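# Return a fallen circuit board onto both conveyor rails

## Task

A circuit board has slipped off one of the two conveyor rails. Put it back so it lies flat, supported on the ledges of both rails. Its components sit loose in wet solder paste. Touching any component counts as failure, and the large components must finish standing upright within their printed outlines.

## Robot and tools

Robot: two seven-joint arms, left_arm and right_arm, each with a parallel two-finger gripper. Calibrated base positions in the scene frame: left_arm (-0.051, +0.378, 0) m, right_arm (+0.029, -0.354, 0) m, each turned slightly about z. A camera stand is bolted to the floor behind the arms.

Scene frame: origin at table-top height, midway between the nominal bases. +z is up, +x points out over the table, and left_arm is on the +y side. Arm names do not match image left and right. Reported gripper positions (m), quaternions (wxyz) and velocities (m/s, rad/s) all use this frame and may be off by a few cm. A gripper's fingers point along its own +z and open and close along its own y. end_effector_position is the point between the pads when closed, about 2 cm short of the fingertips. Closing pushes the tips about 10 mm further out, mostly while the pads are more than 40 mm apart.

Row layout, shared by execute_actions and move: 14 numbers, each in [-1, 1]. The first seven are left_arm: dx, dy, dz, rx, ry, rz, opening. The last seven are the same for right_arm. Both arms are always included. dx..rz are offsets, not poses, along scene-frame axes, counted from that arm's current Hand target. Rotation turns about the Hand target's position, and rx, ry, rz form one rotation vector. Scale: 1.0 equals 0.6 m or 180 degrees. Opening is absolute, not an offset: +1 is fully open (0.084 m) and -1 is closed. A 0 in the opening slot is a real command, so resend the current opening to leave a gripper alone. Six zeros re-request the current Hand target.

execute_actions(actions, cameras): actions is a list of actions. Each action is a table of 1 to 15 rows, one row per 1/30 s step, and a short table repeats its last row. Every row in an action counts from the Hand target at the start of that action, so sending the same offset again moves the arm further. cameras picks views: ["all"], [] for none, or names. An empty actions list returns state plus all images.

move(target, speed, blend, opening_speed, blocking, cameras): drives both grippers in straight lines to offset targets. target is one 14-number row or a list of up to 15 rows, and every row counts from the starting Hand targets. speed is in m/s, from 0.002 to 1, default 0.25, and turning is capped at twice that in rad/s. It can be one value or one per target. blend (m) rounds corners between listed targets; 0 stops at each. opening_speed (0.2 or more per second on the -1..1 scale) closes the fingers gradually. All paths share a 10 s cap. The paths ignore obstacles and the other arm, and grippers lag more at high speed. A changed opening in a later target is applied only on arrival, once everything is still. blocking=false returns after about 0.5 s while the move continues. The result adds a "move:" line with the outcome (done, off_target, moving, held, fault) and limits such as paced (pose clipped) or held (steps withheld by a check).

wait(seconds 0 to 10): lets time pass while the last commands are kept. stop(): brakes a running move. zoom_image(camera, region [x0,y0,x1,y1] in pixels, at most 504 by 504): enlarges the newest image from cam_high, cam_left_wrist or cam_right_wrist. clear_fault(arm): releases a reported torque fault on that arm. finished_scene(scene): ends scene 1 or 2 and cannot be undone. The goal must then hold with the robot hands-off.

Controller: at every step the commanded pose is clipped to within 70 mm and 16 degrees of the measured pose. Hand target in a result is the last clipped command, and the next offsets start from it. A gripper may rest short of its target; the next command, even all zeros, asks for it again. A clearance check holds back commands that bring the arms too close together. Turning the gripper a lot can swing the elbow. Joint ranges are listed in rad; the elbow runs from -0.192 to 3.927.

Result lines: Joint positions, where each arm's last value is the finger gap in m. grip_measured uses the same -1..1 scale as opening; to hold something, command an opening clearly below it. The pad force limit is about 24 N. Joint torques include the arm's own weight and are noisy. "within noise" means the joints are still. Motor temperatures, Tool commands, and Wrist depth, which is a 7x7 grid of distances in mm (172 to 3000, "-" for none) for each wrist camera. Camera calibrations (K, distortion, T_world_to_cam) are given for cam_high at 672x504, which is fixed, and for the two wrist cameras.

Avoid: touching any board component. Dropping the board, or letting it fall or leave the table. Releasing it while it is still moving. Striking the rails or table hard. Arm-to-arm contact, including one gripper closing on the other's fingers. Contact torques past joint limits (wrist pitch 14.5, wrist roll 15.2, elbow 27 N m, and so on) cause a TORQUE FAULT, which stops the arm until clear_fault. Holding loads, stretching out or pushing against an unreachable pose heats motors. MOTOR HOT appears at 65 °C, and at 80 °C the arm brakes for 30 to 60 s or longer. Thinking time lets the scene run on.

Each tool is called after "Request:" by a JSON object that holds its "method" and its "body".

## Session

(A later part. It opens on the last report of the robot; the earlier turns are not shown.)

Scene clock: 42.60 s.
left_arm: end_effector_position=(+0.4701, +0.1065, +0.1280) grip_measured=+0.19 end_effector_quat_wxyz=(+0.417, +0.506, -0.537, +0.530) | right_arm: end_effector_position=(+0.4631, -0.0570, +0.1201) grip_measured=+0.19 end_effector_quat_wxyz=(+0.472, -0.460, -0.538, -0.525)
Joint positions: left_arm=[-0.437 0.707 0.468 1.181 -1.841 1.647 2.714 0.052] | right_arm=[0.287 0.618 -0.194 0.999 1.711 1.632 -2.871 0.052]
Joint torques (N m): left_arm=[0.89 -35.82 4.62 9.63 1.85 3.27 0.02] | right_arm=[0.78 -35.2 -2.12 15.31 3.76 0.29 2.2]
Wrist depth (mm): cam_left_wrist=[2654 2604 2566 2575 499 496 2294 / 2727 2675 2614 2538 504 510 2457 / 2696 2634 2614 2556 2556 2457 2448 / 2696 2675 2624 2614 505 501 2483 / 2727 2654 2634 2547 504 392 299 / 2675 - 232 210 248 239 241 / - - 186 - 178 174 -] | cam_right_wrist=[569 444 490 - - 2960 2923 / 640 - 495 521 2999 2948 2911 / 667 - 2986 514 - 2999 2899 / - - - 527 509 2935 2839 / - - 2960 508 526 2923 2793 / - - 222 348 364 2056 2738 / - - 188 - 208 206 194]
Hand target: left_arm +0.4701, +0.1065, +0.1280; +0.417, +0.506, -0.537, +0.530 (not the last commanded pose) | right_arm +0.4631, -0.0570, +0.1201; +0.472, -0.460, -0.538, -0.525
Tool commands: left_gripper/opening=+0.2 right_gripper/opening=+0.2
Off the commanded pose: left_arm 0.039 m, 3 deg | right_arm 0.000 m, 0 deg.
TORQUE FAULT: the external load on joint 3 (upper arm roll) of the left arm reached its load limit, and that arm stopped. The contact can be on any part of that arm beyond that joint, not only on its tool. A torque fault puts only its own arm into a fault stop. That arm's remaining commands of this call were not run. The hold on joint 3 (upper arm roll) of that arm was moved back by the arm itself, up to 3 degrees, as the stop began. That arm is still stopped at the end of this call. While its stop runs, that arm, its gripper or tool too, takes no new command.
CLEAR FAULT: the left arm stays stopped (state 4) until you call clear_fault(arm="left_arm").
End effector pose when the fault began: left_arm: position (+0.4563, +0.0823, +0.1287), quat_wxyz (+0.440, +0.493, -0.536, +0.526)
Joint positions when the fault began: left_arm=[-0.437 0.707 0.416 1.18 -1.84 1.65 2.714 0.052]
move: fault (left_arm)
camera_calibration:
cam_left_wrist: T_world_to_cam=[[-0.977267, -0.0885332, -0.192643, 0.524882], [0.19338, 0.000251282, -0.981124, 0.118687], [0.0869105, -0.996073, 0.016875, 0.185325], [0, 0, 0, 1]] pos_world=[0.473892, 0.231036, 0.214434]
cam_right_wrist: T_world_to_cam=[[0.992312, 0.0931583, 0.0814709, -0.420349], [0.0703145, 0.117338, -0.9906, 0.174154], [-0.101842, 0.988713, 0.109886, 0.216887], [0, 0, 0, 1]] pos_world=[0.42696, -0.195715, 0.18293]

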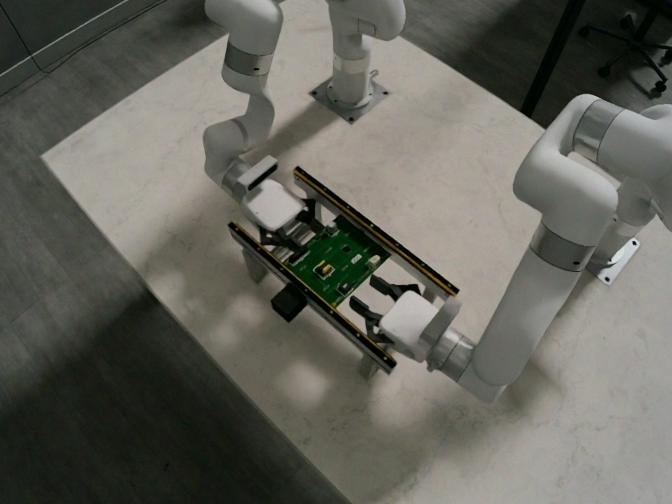

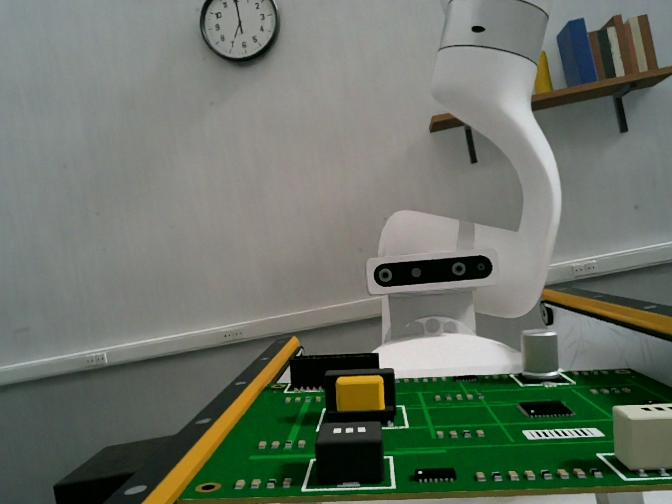

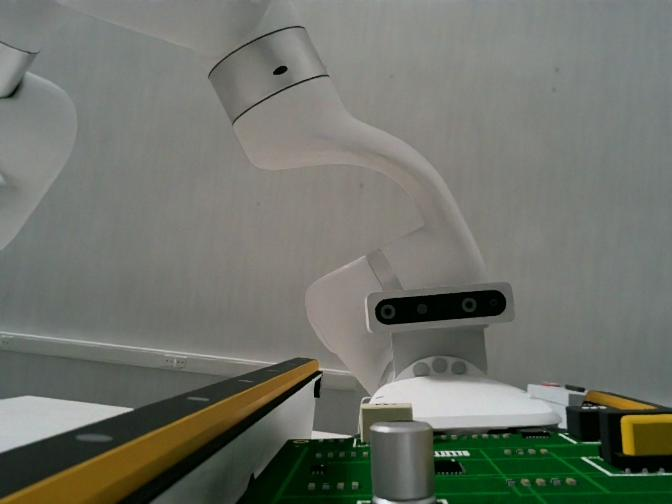

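Request:
{"method": "clear_fault", "body": {"arm": "left_arm"}}

Request:
{"method": "move", "body": {"target": [-0.012,0.073,0,-0.0286,0,-0.014,-0.3,0,0,0,0,0,0,0.2], "speed": 0.15, "cameras": ["cam_left_wrist", "cam_high"]}}

Request:
{"method": "zoom_image", "body": {"camera": "cam_high", "region": [280, 200, 500, 400]}}

Scene clock: 45.60 s.
left_arm: end_effector_position=(+0.4701, +0.1065, +0.1280) grip_measured=+0.19 end_effector_quat_wxyz=(+0.417, +0.506, -0.537, +0.530) | right_arm: end_effector_position=(+0.4631, -0.0570, +0.1201) grip_measured=+0.19 end_effector_quat_wxyz=(+0.472, -0.460, -0.538, -0.525)
Joint positions: left_arm=[-0.437 0.707 0.468 1.181 -1.841 1.647 2.714 0.052] | right_arm=[0.287 0.618 -0.194 0.999 1.711 1.632 -2.871 0.052]
Joint torques (N m): left_arm=[0.43 -35.45 4.76 9.55 2.06 3.34 0.02] | right_arm=[-1.66 -38.08 -2.23 15.03 3.81 1.04 2.18]
Wrist depth (mm): cam_left_wrist=[2685 2654 2528 2604 498 494 2333 / 2706 2644 2624 2575 505 509 2439 / 2685 2675 2634 2566 2547 2483 2448 / 2706 2654 2634 2575 505 501 2465 / 2664 2614 2604 2547 503 395 300 / 2696 - 232 210 247 238 237 / - - 187 - 178 174 -] | cam_right_wrist=[569 444 490 - 2973 2973 2948 / 644 - 496 519 2986 2986 2886 / 672 - 2986 515 2948 2863 2935 / - 2999 - 528 508 2973 2816 / - 2986 2911 509 529 2828 2816 / - - 222 347 364 2056 2793 / - - 188 - 208 206 194]
Hand target: left_arm +0.4701, +0.1065, +0.1280; +0.417, +0.506, -0.537, +0.530 (not the last commanded pose) | right_arm +0.4631, -0.0570, +0.1201; +0.472, -0.460, -0.538, -0.525
Tool commands: left_gripper/opening=+0.2 right_gripper/opening=+0.2
Off the commanded pose: left_arm 0.039 m, 3 deg | right_arm 0.000 m, 0 deg.
TORQUE FAULT, CONTINUED: the left arm's stop, for the torque fault of joint 3 (upper arm roll) that an earlier result reported, is over. The call counts as one of the actions that you can send in this scene. The hold on joint 3 (upper arm roll) of that arm was moved back by the arm itself, up to 3 degrees, as the stop began. That arm's target is now where it stood when the stop ended, not its last command. That arm's gripper keeps its grip as last carried out, and that arm accepts commands again: back off and push less far.
CLEAR FAULT: your call cleared the left arm's torque fault. If a joint's load stays at its limit, that arm stops again at once.

Scene clock: 46.53 s.
left_arm: end_effector_position=(+0.4629, +0.1503, +0.1280) grip_measured=-0.32 end_effector_quat_wxyz=(+0.451, +0.475, -0.524, +0.545) | right_arm: end_effector_position=(+0.4631, -0.0570, +0.1201) grip_measured=+0.19 end_effector_quat_wxyz=(+0.472, -0.460, -0.538, -0.525)
Joint positions: left_arm=[-0.326 0.777 0.477 1.217 -1.779 1.831 2.75 0.03] | right_arm=[0.287 0.618 -0.194 0.999 1.711 1.632 -2.871 0.052]
Joint torques (N m): left_arm=[10.09 -30.08 3.26 13.83 2.14 3.85 2.07] | right_arm=[-2.49 -38.2 -2.22 14.96 3.76 1.22 2.22]
Wrist depth (mm): cam_left_wrist=[2828 2760 2760 2696 559 607 587 / 2749 2727 2696 2685 552 2465 2566 / 2760 2685 2654 2664 560 2547 2566 / 2717 2696 2675 2614 2595 2575 2538 / 2675 2706 2664 2595 554 2538 2510 / 2624 2585 301 251 284 299 222 / - 183 214 260 381 383 190] | cam_right_wrist=[551 461 459 - - - 2911 / 647 - 521 2999 - 2935 2935 / 676 - - 535 2948 2935 2973 / - - - 2960 583 2828 2851 / 2986 - 2935 557 565 2839 2793 / - - 222 380 420 2793 2749 / - - 188 - 208 205 194]
Hand target: left_arm +0.4629, +0.1503, +0.1280; +0.451, +0.475, -0.524, +0.545 | right_arm +0.4631, -0.0570, +0.1201; +0.472, -0.460, -0.538, -0.525
Off the commanded pose: left_arm 0.000 m, 0 deg | right_arm 0.000 m, 0 deg.
move: done
camera_calibration:
cam_left_wrist: T_world_to_cam=[[-0.980593, -0.0625302, -0.185817, 0.51847], [0.191236, -0.096186, -0.97682, 0.134964], [0.0432077, -0.993397, 0.106277, 0.23793], [0, 0, 0, 1]] pos_world=[0.472318, 0.281761, 0.202889]
Images, in order (width x height): cam_high 672x504, cam_left_wrist 672x504.

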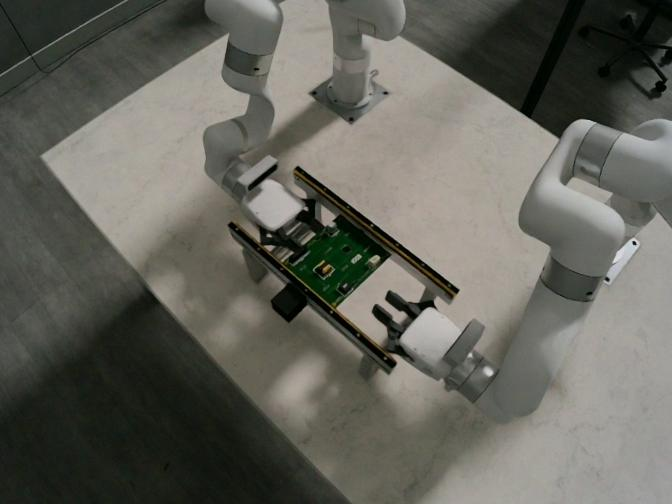

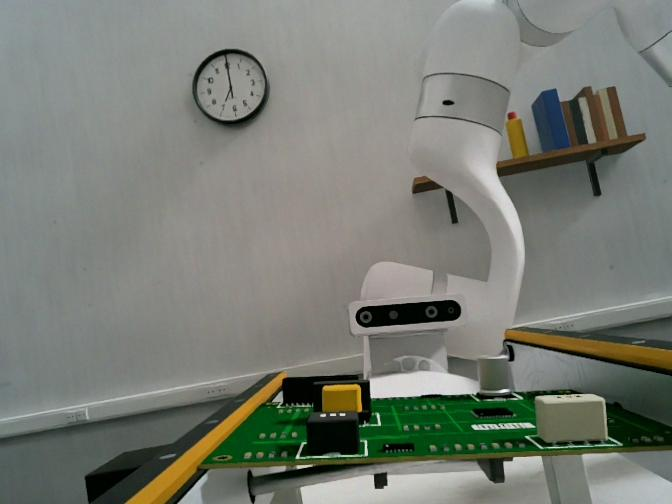

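Scaled by 2.291.

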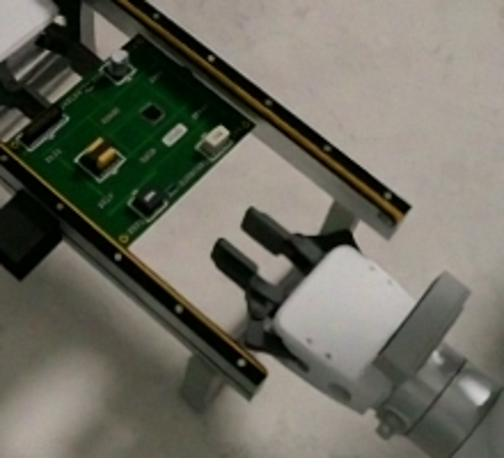

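Request:
{"method": "move", "body": {"target": [[0.015,-0.03,-0.01,0,0,0,-0.3,0,0.02,0,0,0,0,0.2],[0.015,-0.19,-0.01,0,0,0,-0.3,0,0.02,0,0,0,0,0.2]], "speed": 0.1, "blend": [0.01,0], "cameras": ["all"]}}

Request:
{"method": "zoom_image", "body": {"camera": "cam_high", "region": [230, 180, 480, 380]}}

Scene clock: 51.13 s.
left_arm: end_effector_position=(+0.4721, +0.0367, +0.1219) grip_measured=-0.32 end_effector_quat_wxyz=(+0.451, +0.475, -0.524, +0.545) | right_arm: end_effector_position=(+0.4631, -0.0450, +0.1201) grip_measured=+0.19 end_effector_quat_wxyz=(+0.472, -0.460, -0.538, -0.525)
Joint positions: left_arm=[-0.467 0.803 0.369 1.29 -1.948 1.647 2.71 0.03] | right_arm=[0.303 0.619 -0.181 1.005 1.734 1.614 -2.869 0.052]
Joint torques (N m): left_arm=[-26.08 -31.97 -7.1 20.45 -4.15 -0.97 -2.46] | right_arm=[6.13 -29.7 0.57 15.67 3.81 0.11 2.19]
Wrist depth (mm): cam_left_wrist=[2664 2696 2604 2595 444 438 2510 / 2675 2595 2528 2528 438 458 2325 / 2624 2585 2595 2510 2519 438 2465 / 2566 2575 2556 2547 450 436 2457 / 2595 2538 2528 2510 429 427 2348 / 2547 2510 2528 - 286 189 229 / - - 179 - - - -] | cam_right_wrist=[538 393 433 - - - 2935 / 626 - 434 - 2973 2960 2923 / - - - 438 2935 2899 2816 / - - 2973 2948 451 2851 2851 / - 2999 2948 436 429 2805 2760 / - - 223 350 429 2851 2696 / - - 187 - 208 205 184]
Hand target: left_arm +0.4719, +0.0363, +0.1220; +0.451, +0.475, -0.524, +0.545 | right_arm +0.4631, -0.0450, +0.1201; +0.472, -0.460, -0.538, -0.525
Off the commanded pose: left_arm 0.000 m, 0 deg | right_arm 0.000 m, 0 deg.
move: done
camera_calibration:
cam_left_wrist: T_world_to_cam=[[-0.980569, -0.0629823, -0.185792, 0.519236], [0.191246, -0.0958954, -0.976846, 0.116386], [0.0437075, -0.993397, 0.106077, 0.125121], [0, 0, 0, 1]] pos_world=[0.48142, 0.168158, 0.196889]
cam_right_wrist: T_world_to_cam=[[0.992312, 0.0931583, 0.0814709, -0.421467], [0.0703145, 0.117338, -0.9906, 0.172745], [-0.101842, 0.988713, 0.109886, 0.205022], [0, 0, 0, 1]] pos_world=[0.42696, -0.183715, 0.18293]

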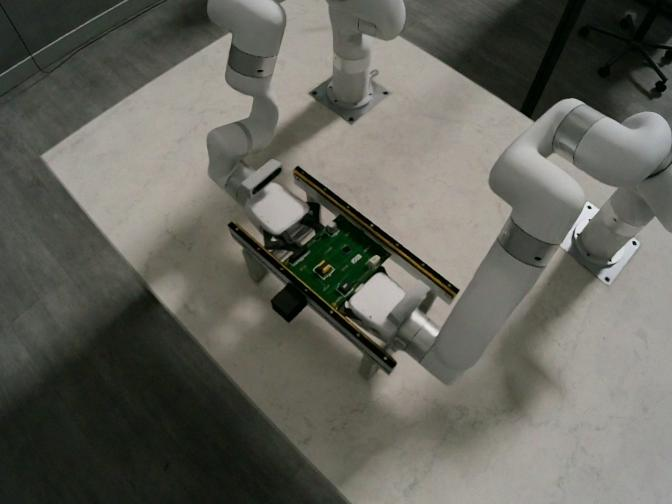

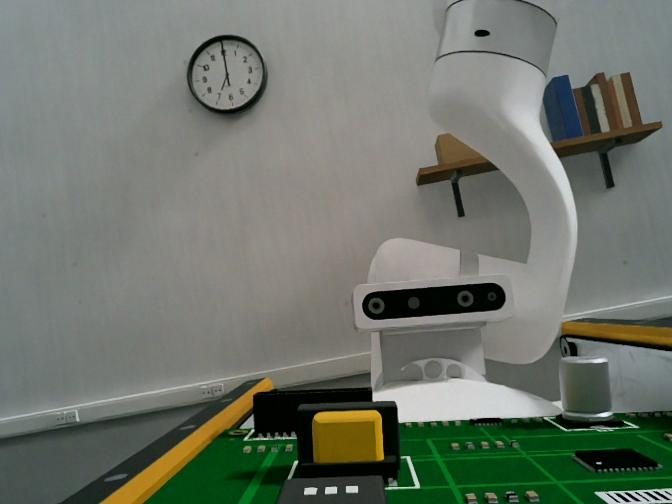

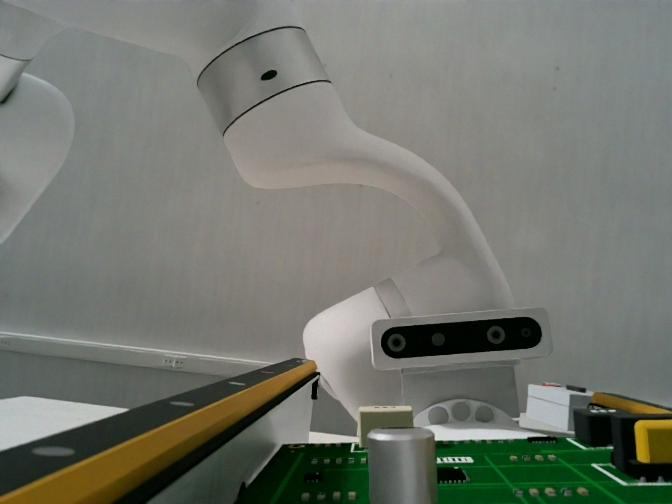

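Scaled by 2.016.

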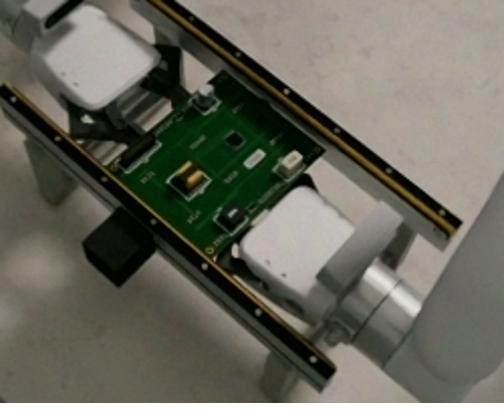

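Request:
{"method": "move", "body": {"target": [0,0.075,0,0,0,0,-0.3,0,0,0,0,0,0,0.2], "speed": 0.1, "cameras": ["all"]}}

Request:
{"method": "zoom_image", "body": {"camera": "cam_high", "region": [230, 180, 480, 380]}}

Scene clock: 52.93 s.
left_arm: end_effector_position=(+0.4719, +0.0812, +0.1220) grip_measured=-0.32 end_effector_quat_wxyz=(+0.451, +0.475, -0.524, +0.545) | right_arm: end_effector_position=(+0.4631, -0.0450, +0.1201) grip_measured=+0.19 end_effector_quat_wxyz=(+0.472, -0.460, -0.538, -0.525)
Joint positions: left_arm=[-0.411 0.798 0.409 1.263 -1.885 1.72 2.724 0.03] | right_arm=[0.303 0.619 -0.181 1.005 1.734 1.614 -2.869 0.052]
Joint torques (N m): left_arm=[9.98 -44.42 4.68 9.55 1.94 3.83 2.16] | right_arm=[5.83 -29.85 0.49 15.71 3.81 0.01 2.12]
Wrist depth (mm): cam_left_wrist=[2727 2727 2664 2614 486 491 2538 / 2696 2675 2634 2634 478 2325 2510 / 2696 2644 2595 2585 2538 496 2510 / 2634 2624 2624 2575 497 501 2492 / 2624 2585 2538 2538 471 468 2405 / 2595 2566 264 186 238 230 259 / - - - - - - -] | cam_right_wrist=[542 413 431 - - 2973 2935 / 635 - 466 2986 2999 2935 2948 / 658 - 484 480 2935 2948 2886 / - - - 2923 489 2839 2874 / 2986 2986 2923 480 475 2816 2771 / - - 223 350 427 2805 2685 / - - 187 - 208 206 184]
Hand target: left_arm +0.4719, +0.0813, +0.1220; +0.451, +0.475, -0.524, +0.545 | right_arm +0.4631, -0.0450, +0.1201; +0.472, -0.460, -0.538, -0.525
Off the commanded pose: left_arm 0.000 m, 0 deg | right_arm 0.000 m, 0 deg.
move: done
camera_calibration:
cam_left_wrist: T_world_to_cam=[[-0.980597, -0.0624327, -0.185827, 0.521849], [0.191236, -0.0962051, -0.976818, 0.120748], [0.043108, -0.993402, 0.106278, 0.169684], [0, 0, 0, 1]] pos_world=[0.481318, 0.212762, 0.196889]
cam_right_wrist: T_world_to_cam=[[0.992312, 0.0931583, 0.0814709, -0.421467], [0.0703145, 0.117338, -0.9906, 0.172745], [-0.101842, 0.988713, 0.109886, 0.205022], [0, 0, 0, 1]] pos_world=[0.42696, -0.183715, 0.18293]

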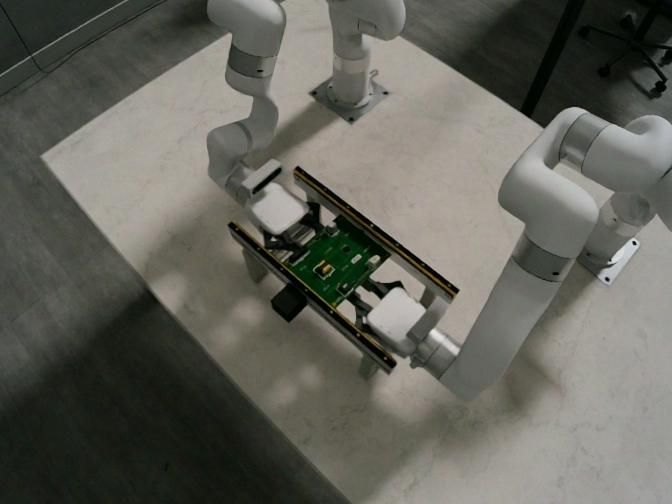

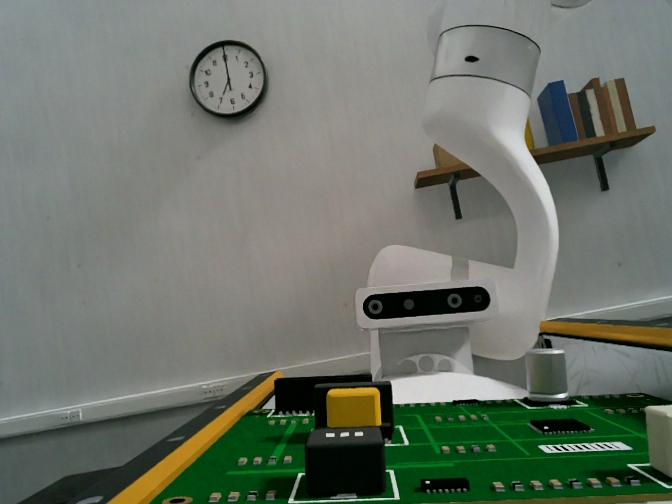

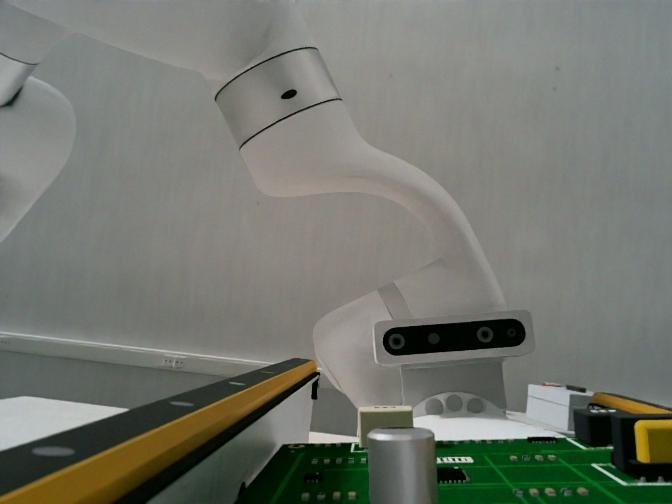

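Scaled by 2.016.

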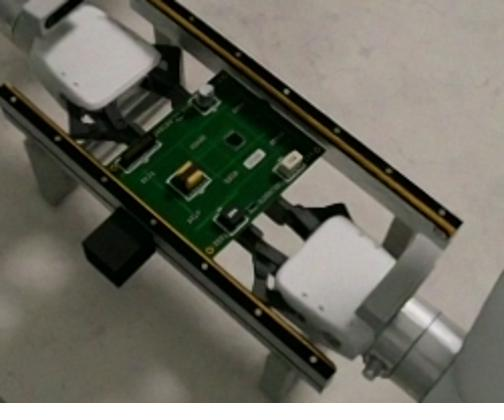

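Request:
{"method": "move", "body": {"target": [0,0,0.02,0,0,0,-0.3,0,0,0.02,0,0,0,0.2], "speed": 0.05, "cameras": ["all"]}}

Request:
{"method": "zoom_image", "body": {"camera": "cam_high", "region": [260, 190, 430, 330]}}

Scene clock: 54.37 s.
left_arm: end_effector_position=(+0.4719, +0.0813, +0.1340) grip_measured=-0.32 end_effector_quat_wxyz=(+0.451, +0.475, -0.524, +0.545) | right_arm: end_effector_position=(+0.4631, -0.0450, +0.1321) grip_measured=+0.19 end_effector_quat_wxyz=(+0.472, -0.460, -0.538, -0.525)
Joint positions: left_arm=[-0.417 0.768 0.415 1.251 -1.879 1.715 2.708 0.03] | right_arm=[0.306 0.585 -0.184 0.991 1.73 1.608 -2.848 0.052]
Joint torques (N m): left_arm=[-9.9 -43.67 4.5 9.49 2.03 -0.52 -2.25] | right_arm=[6.16 -38.38 -2.74 10.88 -1.44 0.02 2.2]
Wrist depth (mm): cam_left_wrist=[2717 2727 2664 2664 482 482 2556 / 2706 2706 2595 2664 482 2333 2483 / 2654 2634 2654 2624 2547 505 2501 / 2634 2614 2624 2547 2538 493 2457 / 2634 2566 2585 2556 472 472 2422 / 2556 2556 2492 237 310 231 264 / - - 206 181 194 213 207] | cam_right_wrist=[529 416 433 2999 - 2923 2923 / - - 467 - - 2923 2874 / 657 - 481 474 2911 2960 2899 / - 2999 2935 2911 486 2839 2793 / 2935 2960 2973 481 472 2749 2805 / 2960 - 240 399 472 2381 2793 / - - 207 245 305 298 241]
Hand target: left_arm +0.4719, +0.0813, +0.1340; +0.451, +0.475, -0.524, +0.545 | right_arm +0.4631, -0.0450, +0.1321; +0.472, -0.460, -0.538, -0.525
Off the commanded pose: left_arm 0.000 m, 0 deg | right_arm 0.000 m, 0 deg.
move: done
camera_calibration:
cam_left_wrist: T_world_to_cam=[[-0.980593, -0.0625302, -0.185817, 0.524096], [0.191236, -0.096186, -0.97682, 0.132467], [0.0432077, -0.993397, 0.106277, 0.16836], [0, 0, 0, 1]] pos_world=[0.481318, 0.212761, 0.208889]
cam_right_wrist: T_world_to_cam=[[0.992312, 0.0931583, 0.0814709, -0.422445], [0.0703145, 0.117338, -0.9906, 0.184633], [-0.101842, 0.988713, 0.109886, 0.203704], [0, 0, 0, 1]] pos_world=[0.42696, -0.183715, 0.19493]

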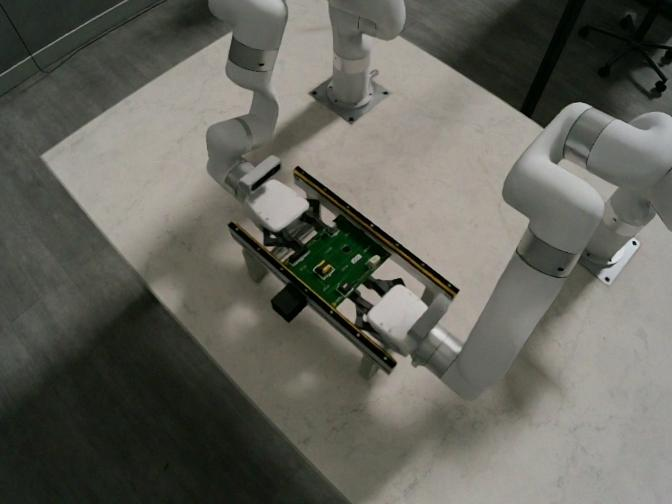

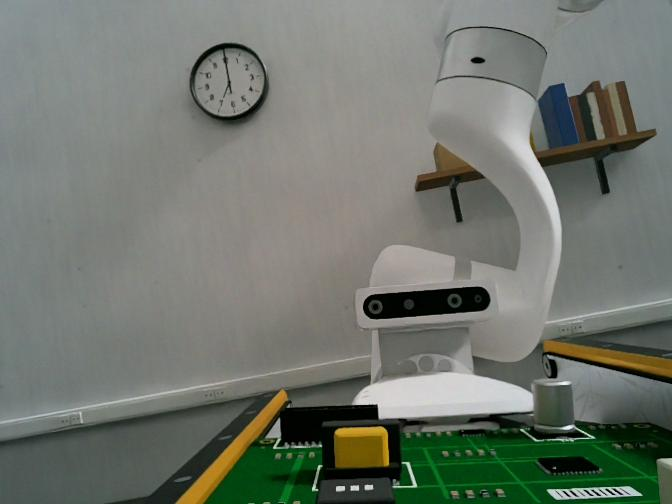

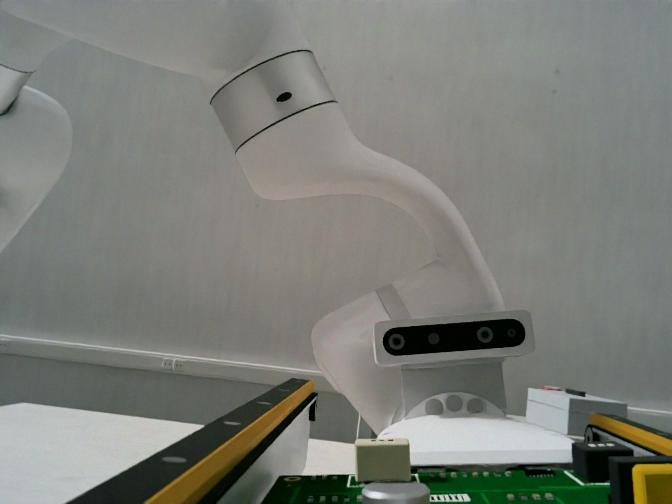

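Scaled by 2.965.

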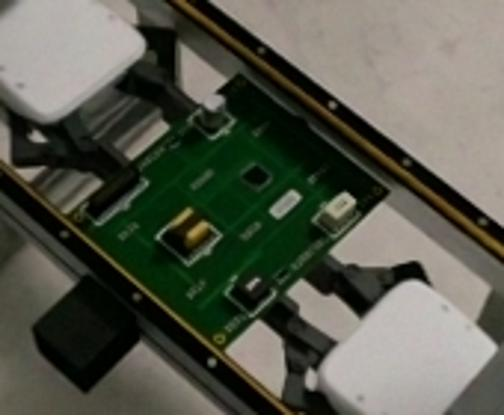

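Request:
{"method": "move", "body": {"target": [0,0,0.00667,0,0,0,-0.3,0,0,0.00667,0,0,0,0.2], "speed": 0.03, "cameras": ["cam_left_wrist", "cam_right_wrist"]}}

Request:
{"method": "move", "body": {"target": [0,0,0.00667,0,0,0,-0.3,0,0,0.00667,0,0,0,0.2], "speed": 0.03, "cameras": ["all"]}}

Scene clock: 55.83 s.
left_arm: end_effector_position=(+0.4719, +0.0813, +0.1379) grip_measured=-0.32 end_effector_quat_wxyz=(+0.451, +0.475, -0.524, +0.545) | right_arm: end_effector_position=(+0.4631, -0.0450, +0.1361) grip_measured=+0.19 end_effector_quat_wxyz=(+0.472, -0.460, -0.538, -0.525)
Joint positions: left_arm=[-0.419 0.758 0.417 1.247 -1.877 1.713 2.702 0.03] | right_arm=[0.307 0.574 -0.184 0.987 1.729 1.606 -2.842 0.052]
Joint torques (N m): left_arm=[-10.02 -44.2 4.48 9.96 1.98 -0.32 -2.18] | right_arm=[5.98 -38.77 -2.82 11.3 -1.34 0.14 2.2]
Wrist depth (mm): cam_left_wrist=[2738 2685 2654 2675 484 482 2538 / 2675 2717 2614 2575 482 2348 2492 / 2675 2624 2624 2604 2566 500 2501 / 2654 2634 2575 2528 2538 2519 2483 / 2624 2604 2566 2547 471 473 2439 / 2595 2556 2492 243 310 232 258 / 2556 - 213 181 200 196 207] | cam_right_wrist=[528 416 445 - - 2973 2886 / - - 467 - - 2923 2911 / 655 - 496 474 2948 2899 2886 / - 2948 2948 - 489 2839 2886 / 2948 2874 - 479 475 2839 2793 / 2973 2923 303 472 472 2431 2706 / - - 207 252 305 298 302]
Hand target: left_arm +0.4719, +0.0813, +0.1380; +0.451, +0.475, -0.524, +0.545 | right_arm +0.4631, -0.0450, +0.1361; +0.472, -0.460, -0.538, -0.525
Off the commanded pose: left_arm 0.000 m, 0 deg | right_arm 0.000 m, 0 deg.
move: done
camera_calibration:
cam_left_wrist: T_world_to_cam=[[-0.980593, -0.0625302, -0.185817, 0.524839], [0.191236, -0.096186, -0.97682, 0.136374], [0.0432077, -0.993397, 0.106277, 0.167934], [0, 0, 0, 1]] pos_world=[0.481318, 0.212761, 0.212889]
cam_right_wrist: T_world_to_cam=[[0.992312, 0.0931583, 0.0814709, -0.42277], [0.0703145, 0.117338, -0.9906, 0.188595], [-0.101842, 0.988713, 0.109886, 0.203264], [0, 0, 0, 1]] pos_world=[0.42696, -0.183715, 0.19893]
Images, in order (width x height): cam_left_wrist 672x504, cam_right_wrist 672x504.

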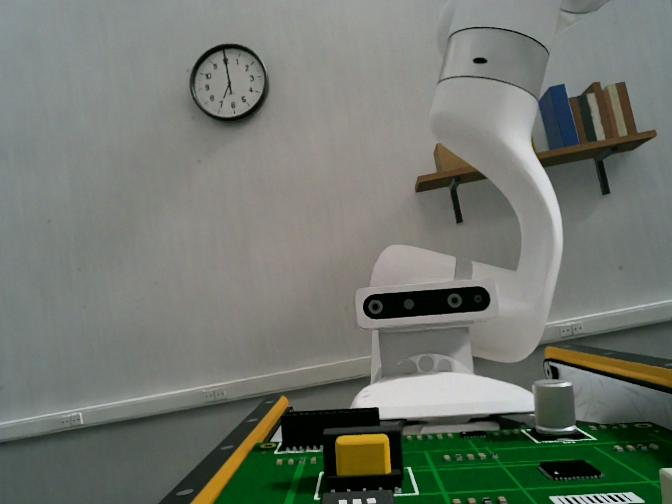

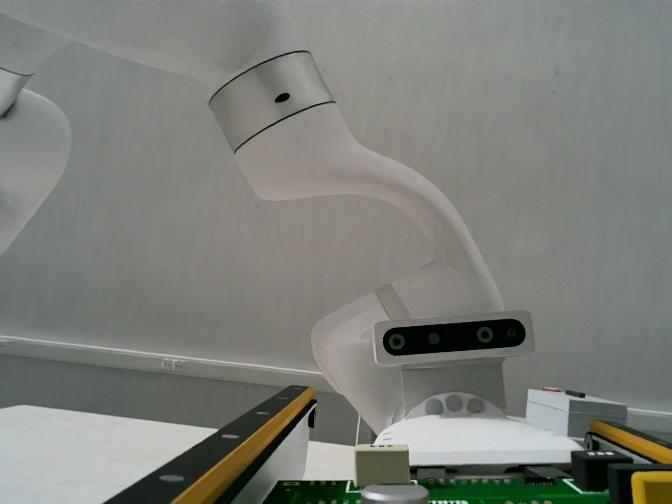

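Scene clock: 56.57 s.
left_arm: end_effector_position=(+0.4719, +0.0813, +0.1420) grip_measured=-0.32 end_effector_quat_wxyz=(+0.451, +0.475, -0.524, +0.545) | right_arm: end_effector_position=(+0.4631, -0.0450, +0.1401) grip_measured=+0.19 end_effector_quat_wxyz=(+0.472, -0.460, -0.538, -0.525)
Joint positions: left_arm=[-0.421 0.748 0.419 1.243 -1.875 1.711 2.697 0.03] | right_arm=[0.308 0.562 -0.185 0.983 1.728 1.605 -2.835 0.052]
Joint torques (N m): left_arm=[-9.78 -44.24 4.4 10.32 1.88 -0.2 -2.15] | right_arm=[6 -38.54 -2.78 11.41 -1.32 0.13 2.23]
Wrist depth (mm): cam_left_wrist=[2749 2706 2685 2634 505 480 2556 / 2675 2696 2604 2604 484 495 2510 / 2675 2654 2624 2604 2538 501 2501 / 2664 2614 2585 2519 2492 2483 2501 / 2624 2566 2566 2528 471 475 2448 / 2566 2556 2538 243 310 232 270 / 2575 - 213 181 200 196 208] | cam_right_wrist=[438 416 446 - - - 2986 / - - 468 2986 2960 2935 2911 / 656 2960 489 475 2960 2935 2839 / - 2911 2960 2973 488 2851 2886 / - 2935 2935 479 473 2805 2793 / 2935 2874 2911 472 472 2397 2685 / - - 207 252 304 298 313]
Hand target: left_arm +0.4719, +0.0813, +0.1420; +0.451, +0.475, -0.524, +0.545 | right_arm +0.4631, -0.0450, +0.1401; +0.472, -0.460, -0.538, -0.525
Off the commanded pose: left_arm 0.000 m, 0 deg | right_arm 0.000 m, 0 deg.
move: done
camera_calibration:
cam_left_wrist: T_world_to_cam=[[-0.980593, -0.0625302, -0.185817, 0.525583], [0.191236, -0.096186, -0.97682, 0.140281], [0.0432077, -0.993397, 0.106277, 0.167509], [0, 0, 0, 1]] pos_world=[0.481318, 0.212761, 0.216889]
cam_right_wrist: T_world_to_cam=[[0.992312, 0.0931583, 0.0814709, -0.423096], [0.0703145, 0.117338, -0.9906, 0.192557], [-0.101842, 0.988713, 0.109886, 0.202825], [0, 0, 0, 1]] pos_world=[0.42696, -0.183715, 0.20293]

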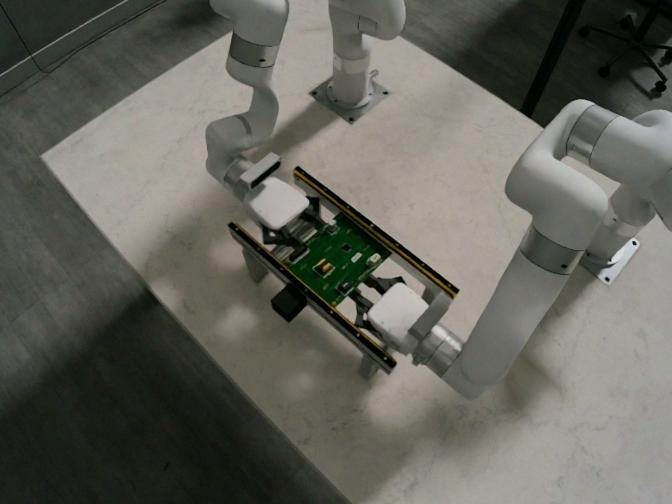

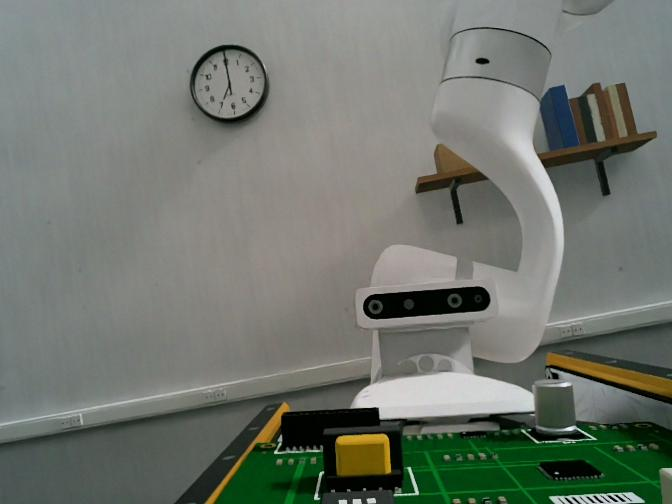

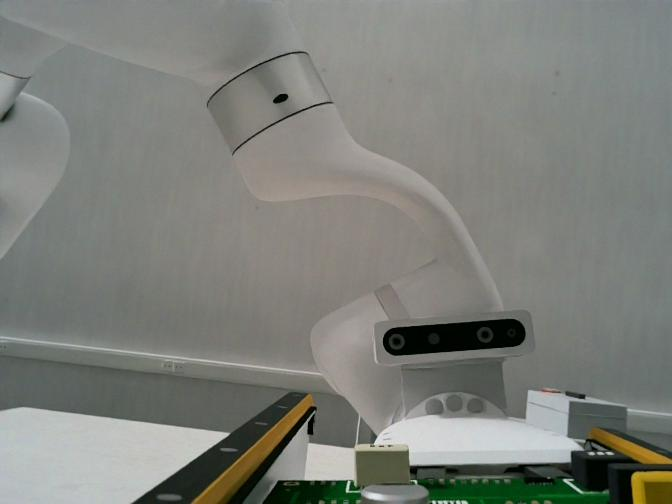

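Request:
{"method": "move", "body": {"target": [[0,0,0.0133,0,0,0,-0.3,0,0,0.0133,0,0,0,0.2],[0.0075,0,0.0233,0,0,0,-0.3,0.0075,0,0.0233,0,0,0,0.2],[0.0075,0,0.06,0,0,0,-0.3,0.0075,0,0.06,0,0,0,0.2]], "speed": 0.04, "blend": [0.002,0.002,0], "cameras": ["all"]}}

Request:
{"method": "zoom_image", "body": {"camera": "cam_high", "region": [260, 190, 430, 330]}}

Scene clock: 58.80 s.
left_arm: end_effector_position=(+0.4764, +0.0813, +0.1780) grip_measured=-0.32 end_effector_quat_wxyz=(+0.451, +0.475, -0.524, +0.545) | right_arm: end_effector_position=(+0.4676, -0.0450, +0.1761) grip_measured=+0.19 end_effector_quat_wxyz=(+0.472, -0.460, -0.538, -0.525)
Joint positions: left_arm=[-0.434 0.671 0.436 1.232 -1.857 1.691 2.637 0.03] | right_arm=[0.314 0.472 -0.193 0.968 1.717 1.587 -2.762 0.052]
Joint torques (N m): left_arm=[-9.79 -43.7 4.5 10.97 1.86 -0.38 -2.17] | right_arm=[6.2 -37.69 -2.7 12.77 -1.13 0.17 2.13]
Wrist depth (mm): cam_left_wrist=[2760 2696 2685 2675 2595 480 2556 / 2706 2664 2595 2595 2556 479 2492 / 2654 2634 2575 2595 2575 486 2474 / 2624 2604 2614 2585 2528 487 2474 / 2654 2585 2575 2547 472 472 2465 / 2556 2566 2528 - 310 331 2422 / 2585 - 212 185 185 196 189] | cam_right_wrist=[427 412 476 - - 2999 2948 / - 427 470 - 2960 2999 2839 / - - 474 475 2960 2911 2782 / - 2935 2986 2911 498 2816 2793 / 2999 - 2973 477 473 2899 2851 / 2948 2986 2899 476 470 2381 2727 / 988 1188 - 246 309 307 315]
Hand target: left_arm +0.4764, +0.0813, +0.1780; +0.451, +0.475, -0.524, +0.545 | right_arm +0.4676, -0.0450, +0.1761; +0.472, -0.460, -0.538, -0.525
Off the commanded pose: left_arm 0.000 m, 0 deg | right_arm 0.000 m, 0 deg.
move: done
camera_calibration:
cam_left_wrist: T_world_to_cam=[[-0.980593, -0.0625302, -0.185817, 0.536685], [0.191236, -0.096186, -0.97682, 0.174586], [0.0432077, -0.993397, 0.106277, 0.163489], [0, 0, 0, 1]] pos_world=[0.485818, 0.212761, 0.252889]
cam_right_wrist: T_world_to_cam=[[0.992312, 0.0931583, 0.0814709, -0.430495], [0.0703145, 0.117338, -0.9906, 0.227903], [-0.101842, 0.988713, 0.109886, 0.199327], [0, 0, 0, 1]] pos_world=[0.43146, -0.183715, 0.23893]

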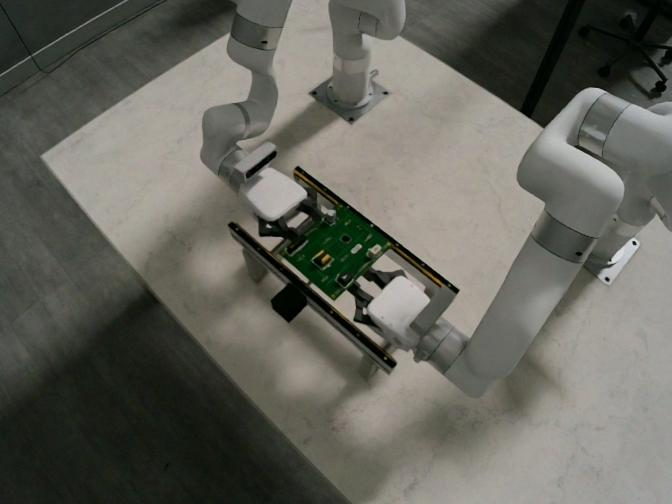

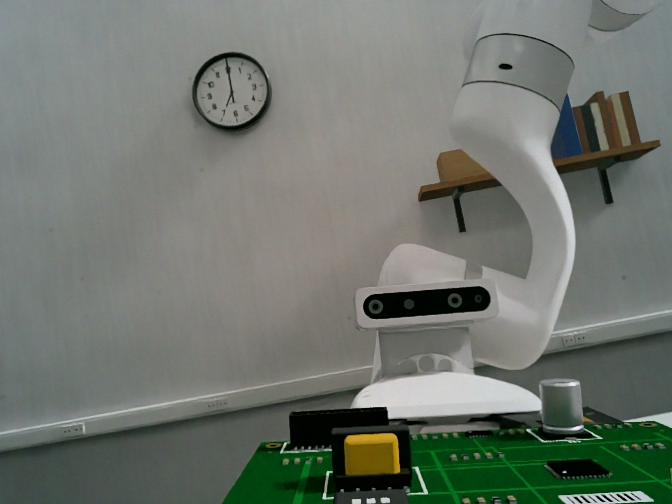

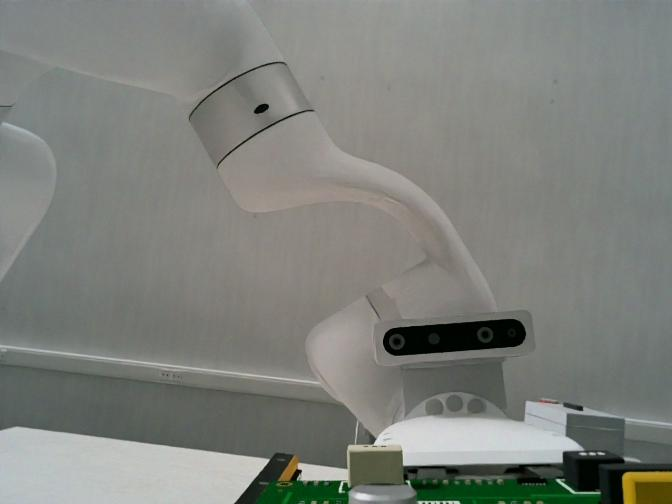

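Scaled by 2.965.

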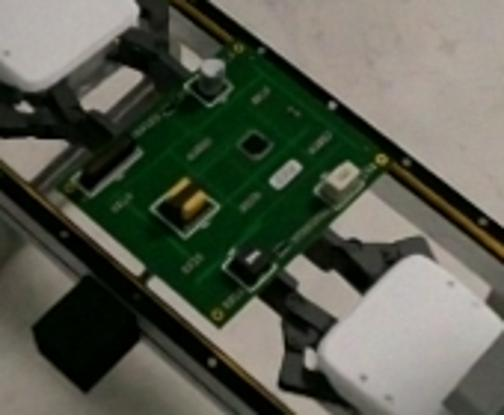

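Request:
{"method": "move", "body": {"target": [-0.0083,0,0,0,0.0417,0,-0.3,-0.0083,0,0,0,0.0417,0,0.2], "speed": 0.06, "cameras": ["all"]}}

Request:
{"method": "zoom_image", "body": {"camera": "cam_high", "region": [260, 190, 430, 330]}}

Scene clock: 61.80 s.
left_arm: end_effector_position=(+0.4715, +0.0813, +0.1780) grip_measured=-0.32 end_effector_quat_wxyz=(+0.484, +0.510, -0.493, +0.512) | right_arm: end_effector_position=(+0.4626, -0.0450, +0.1761) grip_measured=+0.19 end_effector_quat_wxyz=(+0.506, -0.494, -0.506, -0.494)
Joint positions: left_arm=[-0.435 0.654 0.433 1.212 -1.848 1.682 2.513 0.03] | right_arm=[0.312 0.463 -0.189 0.95 1.718 1.588 -2.64 0.052]
Joint torques (N m): left_arm=[-10.11 -42.9 0.6 10.88 1.87 -0.33 -2.28] | right_arm=[-6.14 -37.36 0.78 12.41 3.66 2.34 2.15]
Wrist depth (mm): cam_left_wrist=[2771 2717 2717 2644 2604 486 520 / 2706 2664 2634 2614 2595 474 2510 / 2644 2634 2604 2585 2547 475 2397 / 2644 2585 2566 2538 2501 2483 2492 / 2604 2604 2547 2556 472 469 2457 / 2585 2556 2510 236 310 337 2397 / 2585 - 216 186 185 198 192] | cam_right_wrist=[412 413 - - - - 2911 / 420 429 496 - 2999 2923 2886 / - 503 472 497 2923 2899 2899 / - 2999 2886 2911 2911 2851 2851 / - 2973 2923 476 475 2839 2805 / 2960 2973 2899 474 404 2242 2249 / 2899 2911 - 245 309 306 2014]
Hand target: left_arm +0.4715, +0.0813, +0.1780; +0.484, +0.510, -0.493, +0.512 | right_arm +0.4626, -0.0450, +0.1761; +0.506, -0.494, -0.506, -0.494
Off the commanded pose: left_arm 0.000 m, 0 deg | right_arm 0.000 m, 0 deg.
move: done
camera_calibration:
cam_left_wrist: T_world_to_cam=[[-0.996458, -0.0625558, -0.0561948, 0.516252], [0.062064, -0.0962173, -0.993424, 0.239365], [0.0567375, -0.993393, 0.099759, 0.158483], [0, 0, 0, 1]] pos_world=[0.490576, 0.212761, 0.250991]
cam_right_wrist: T_world_to_cam=[[0.994453, 0.0931636, -0.0488163, -0.403628], [-0.0596561, 0.117362, -0.991296, 0.288532], [-0.0866236, 0.98871, 0.122269, 0.189596], [0, 0, 0, 1]] pos_world=[0.435025, -0.183715, 0.243136]

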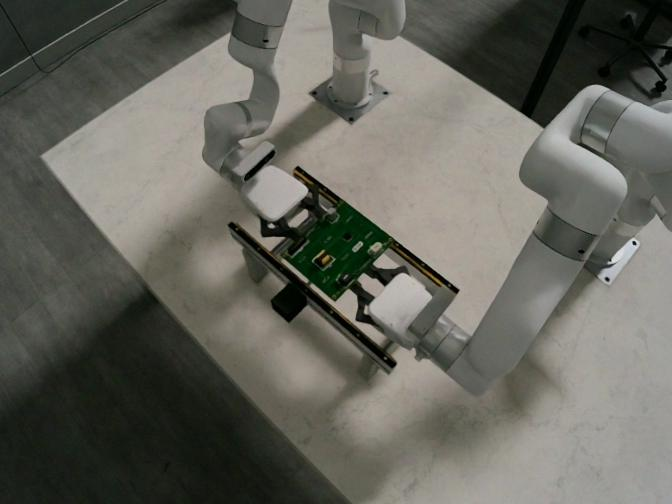

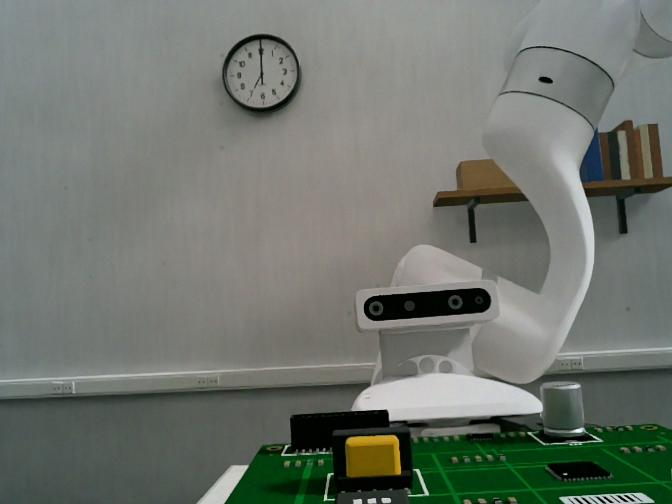

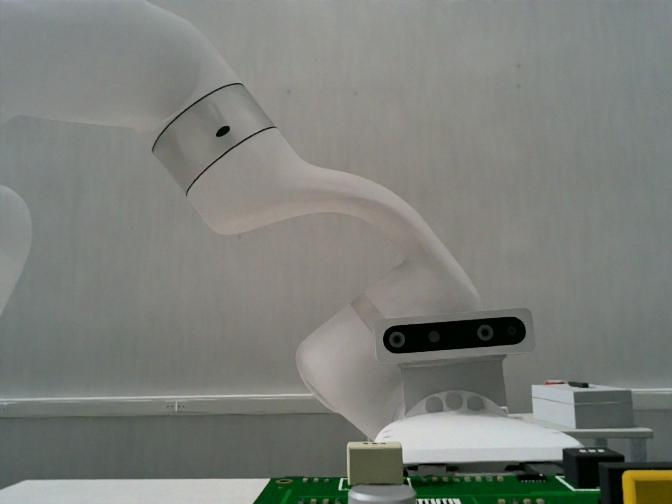

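Scaled by 2.965.

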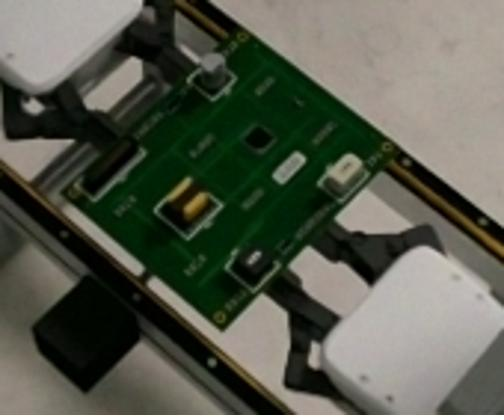

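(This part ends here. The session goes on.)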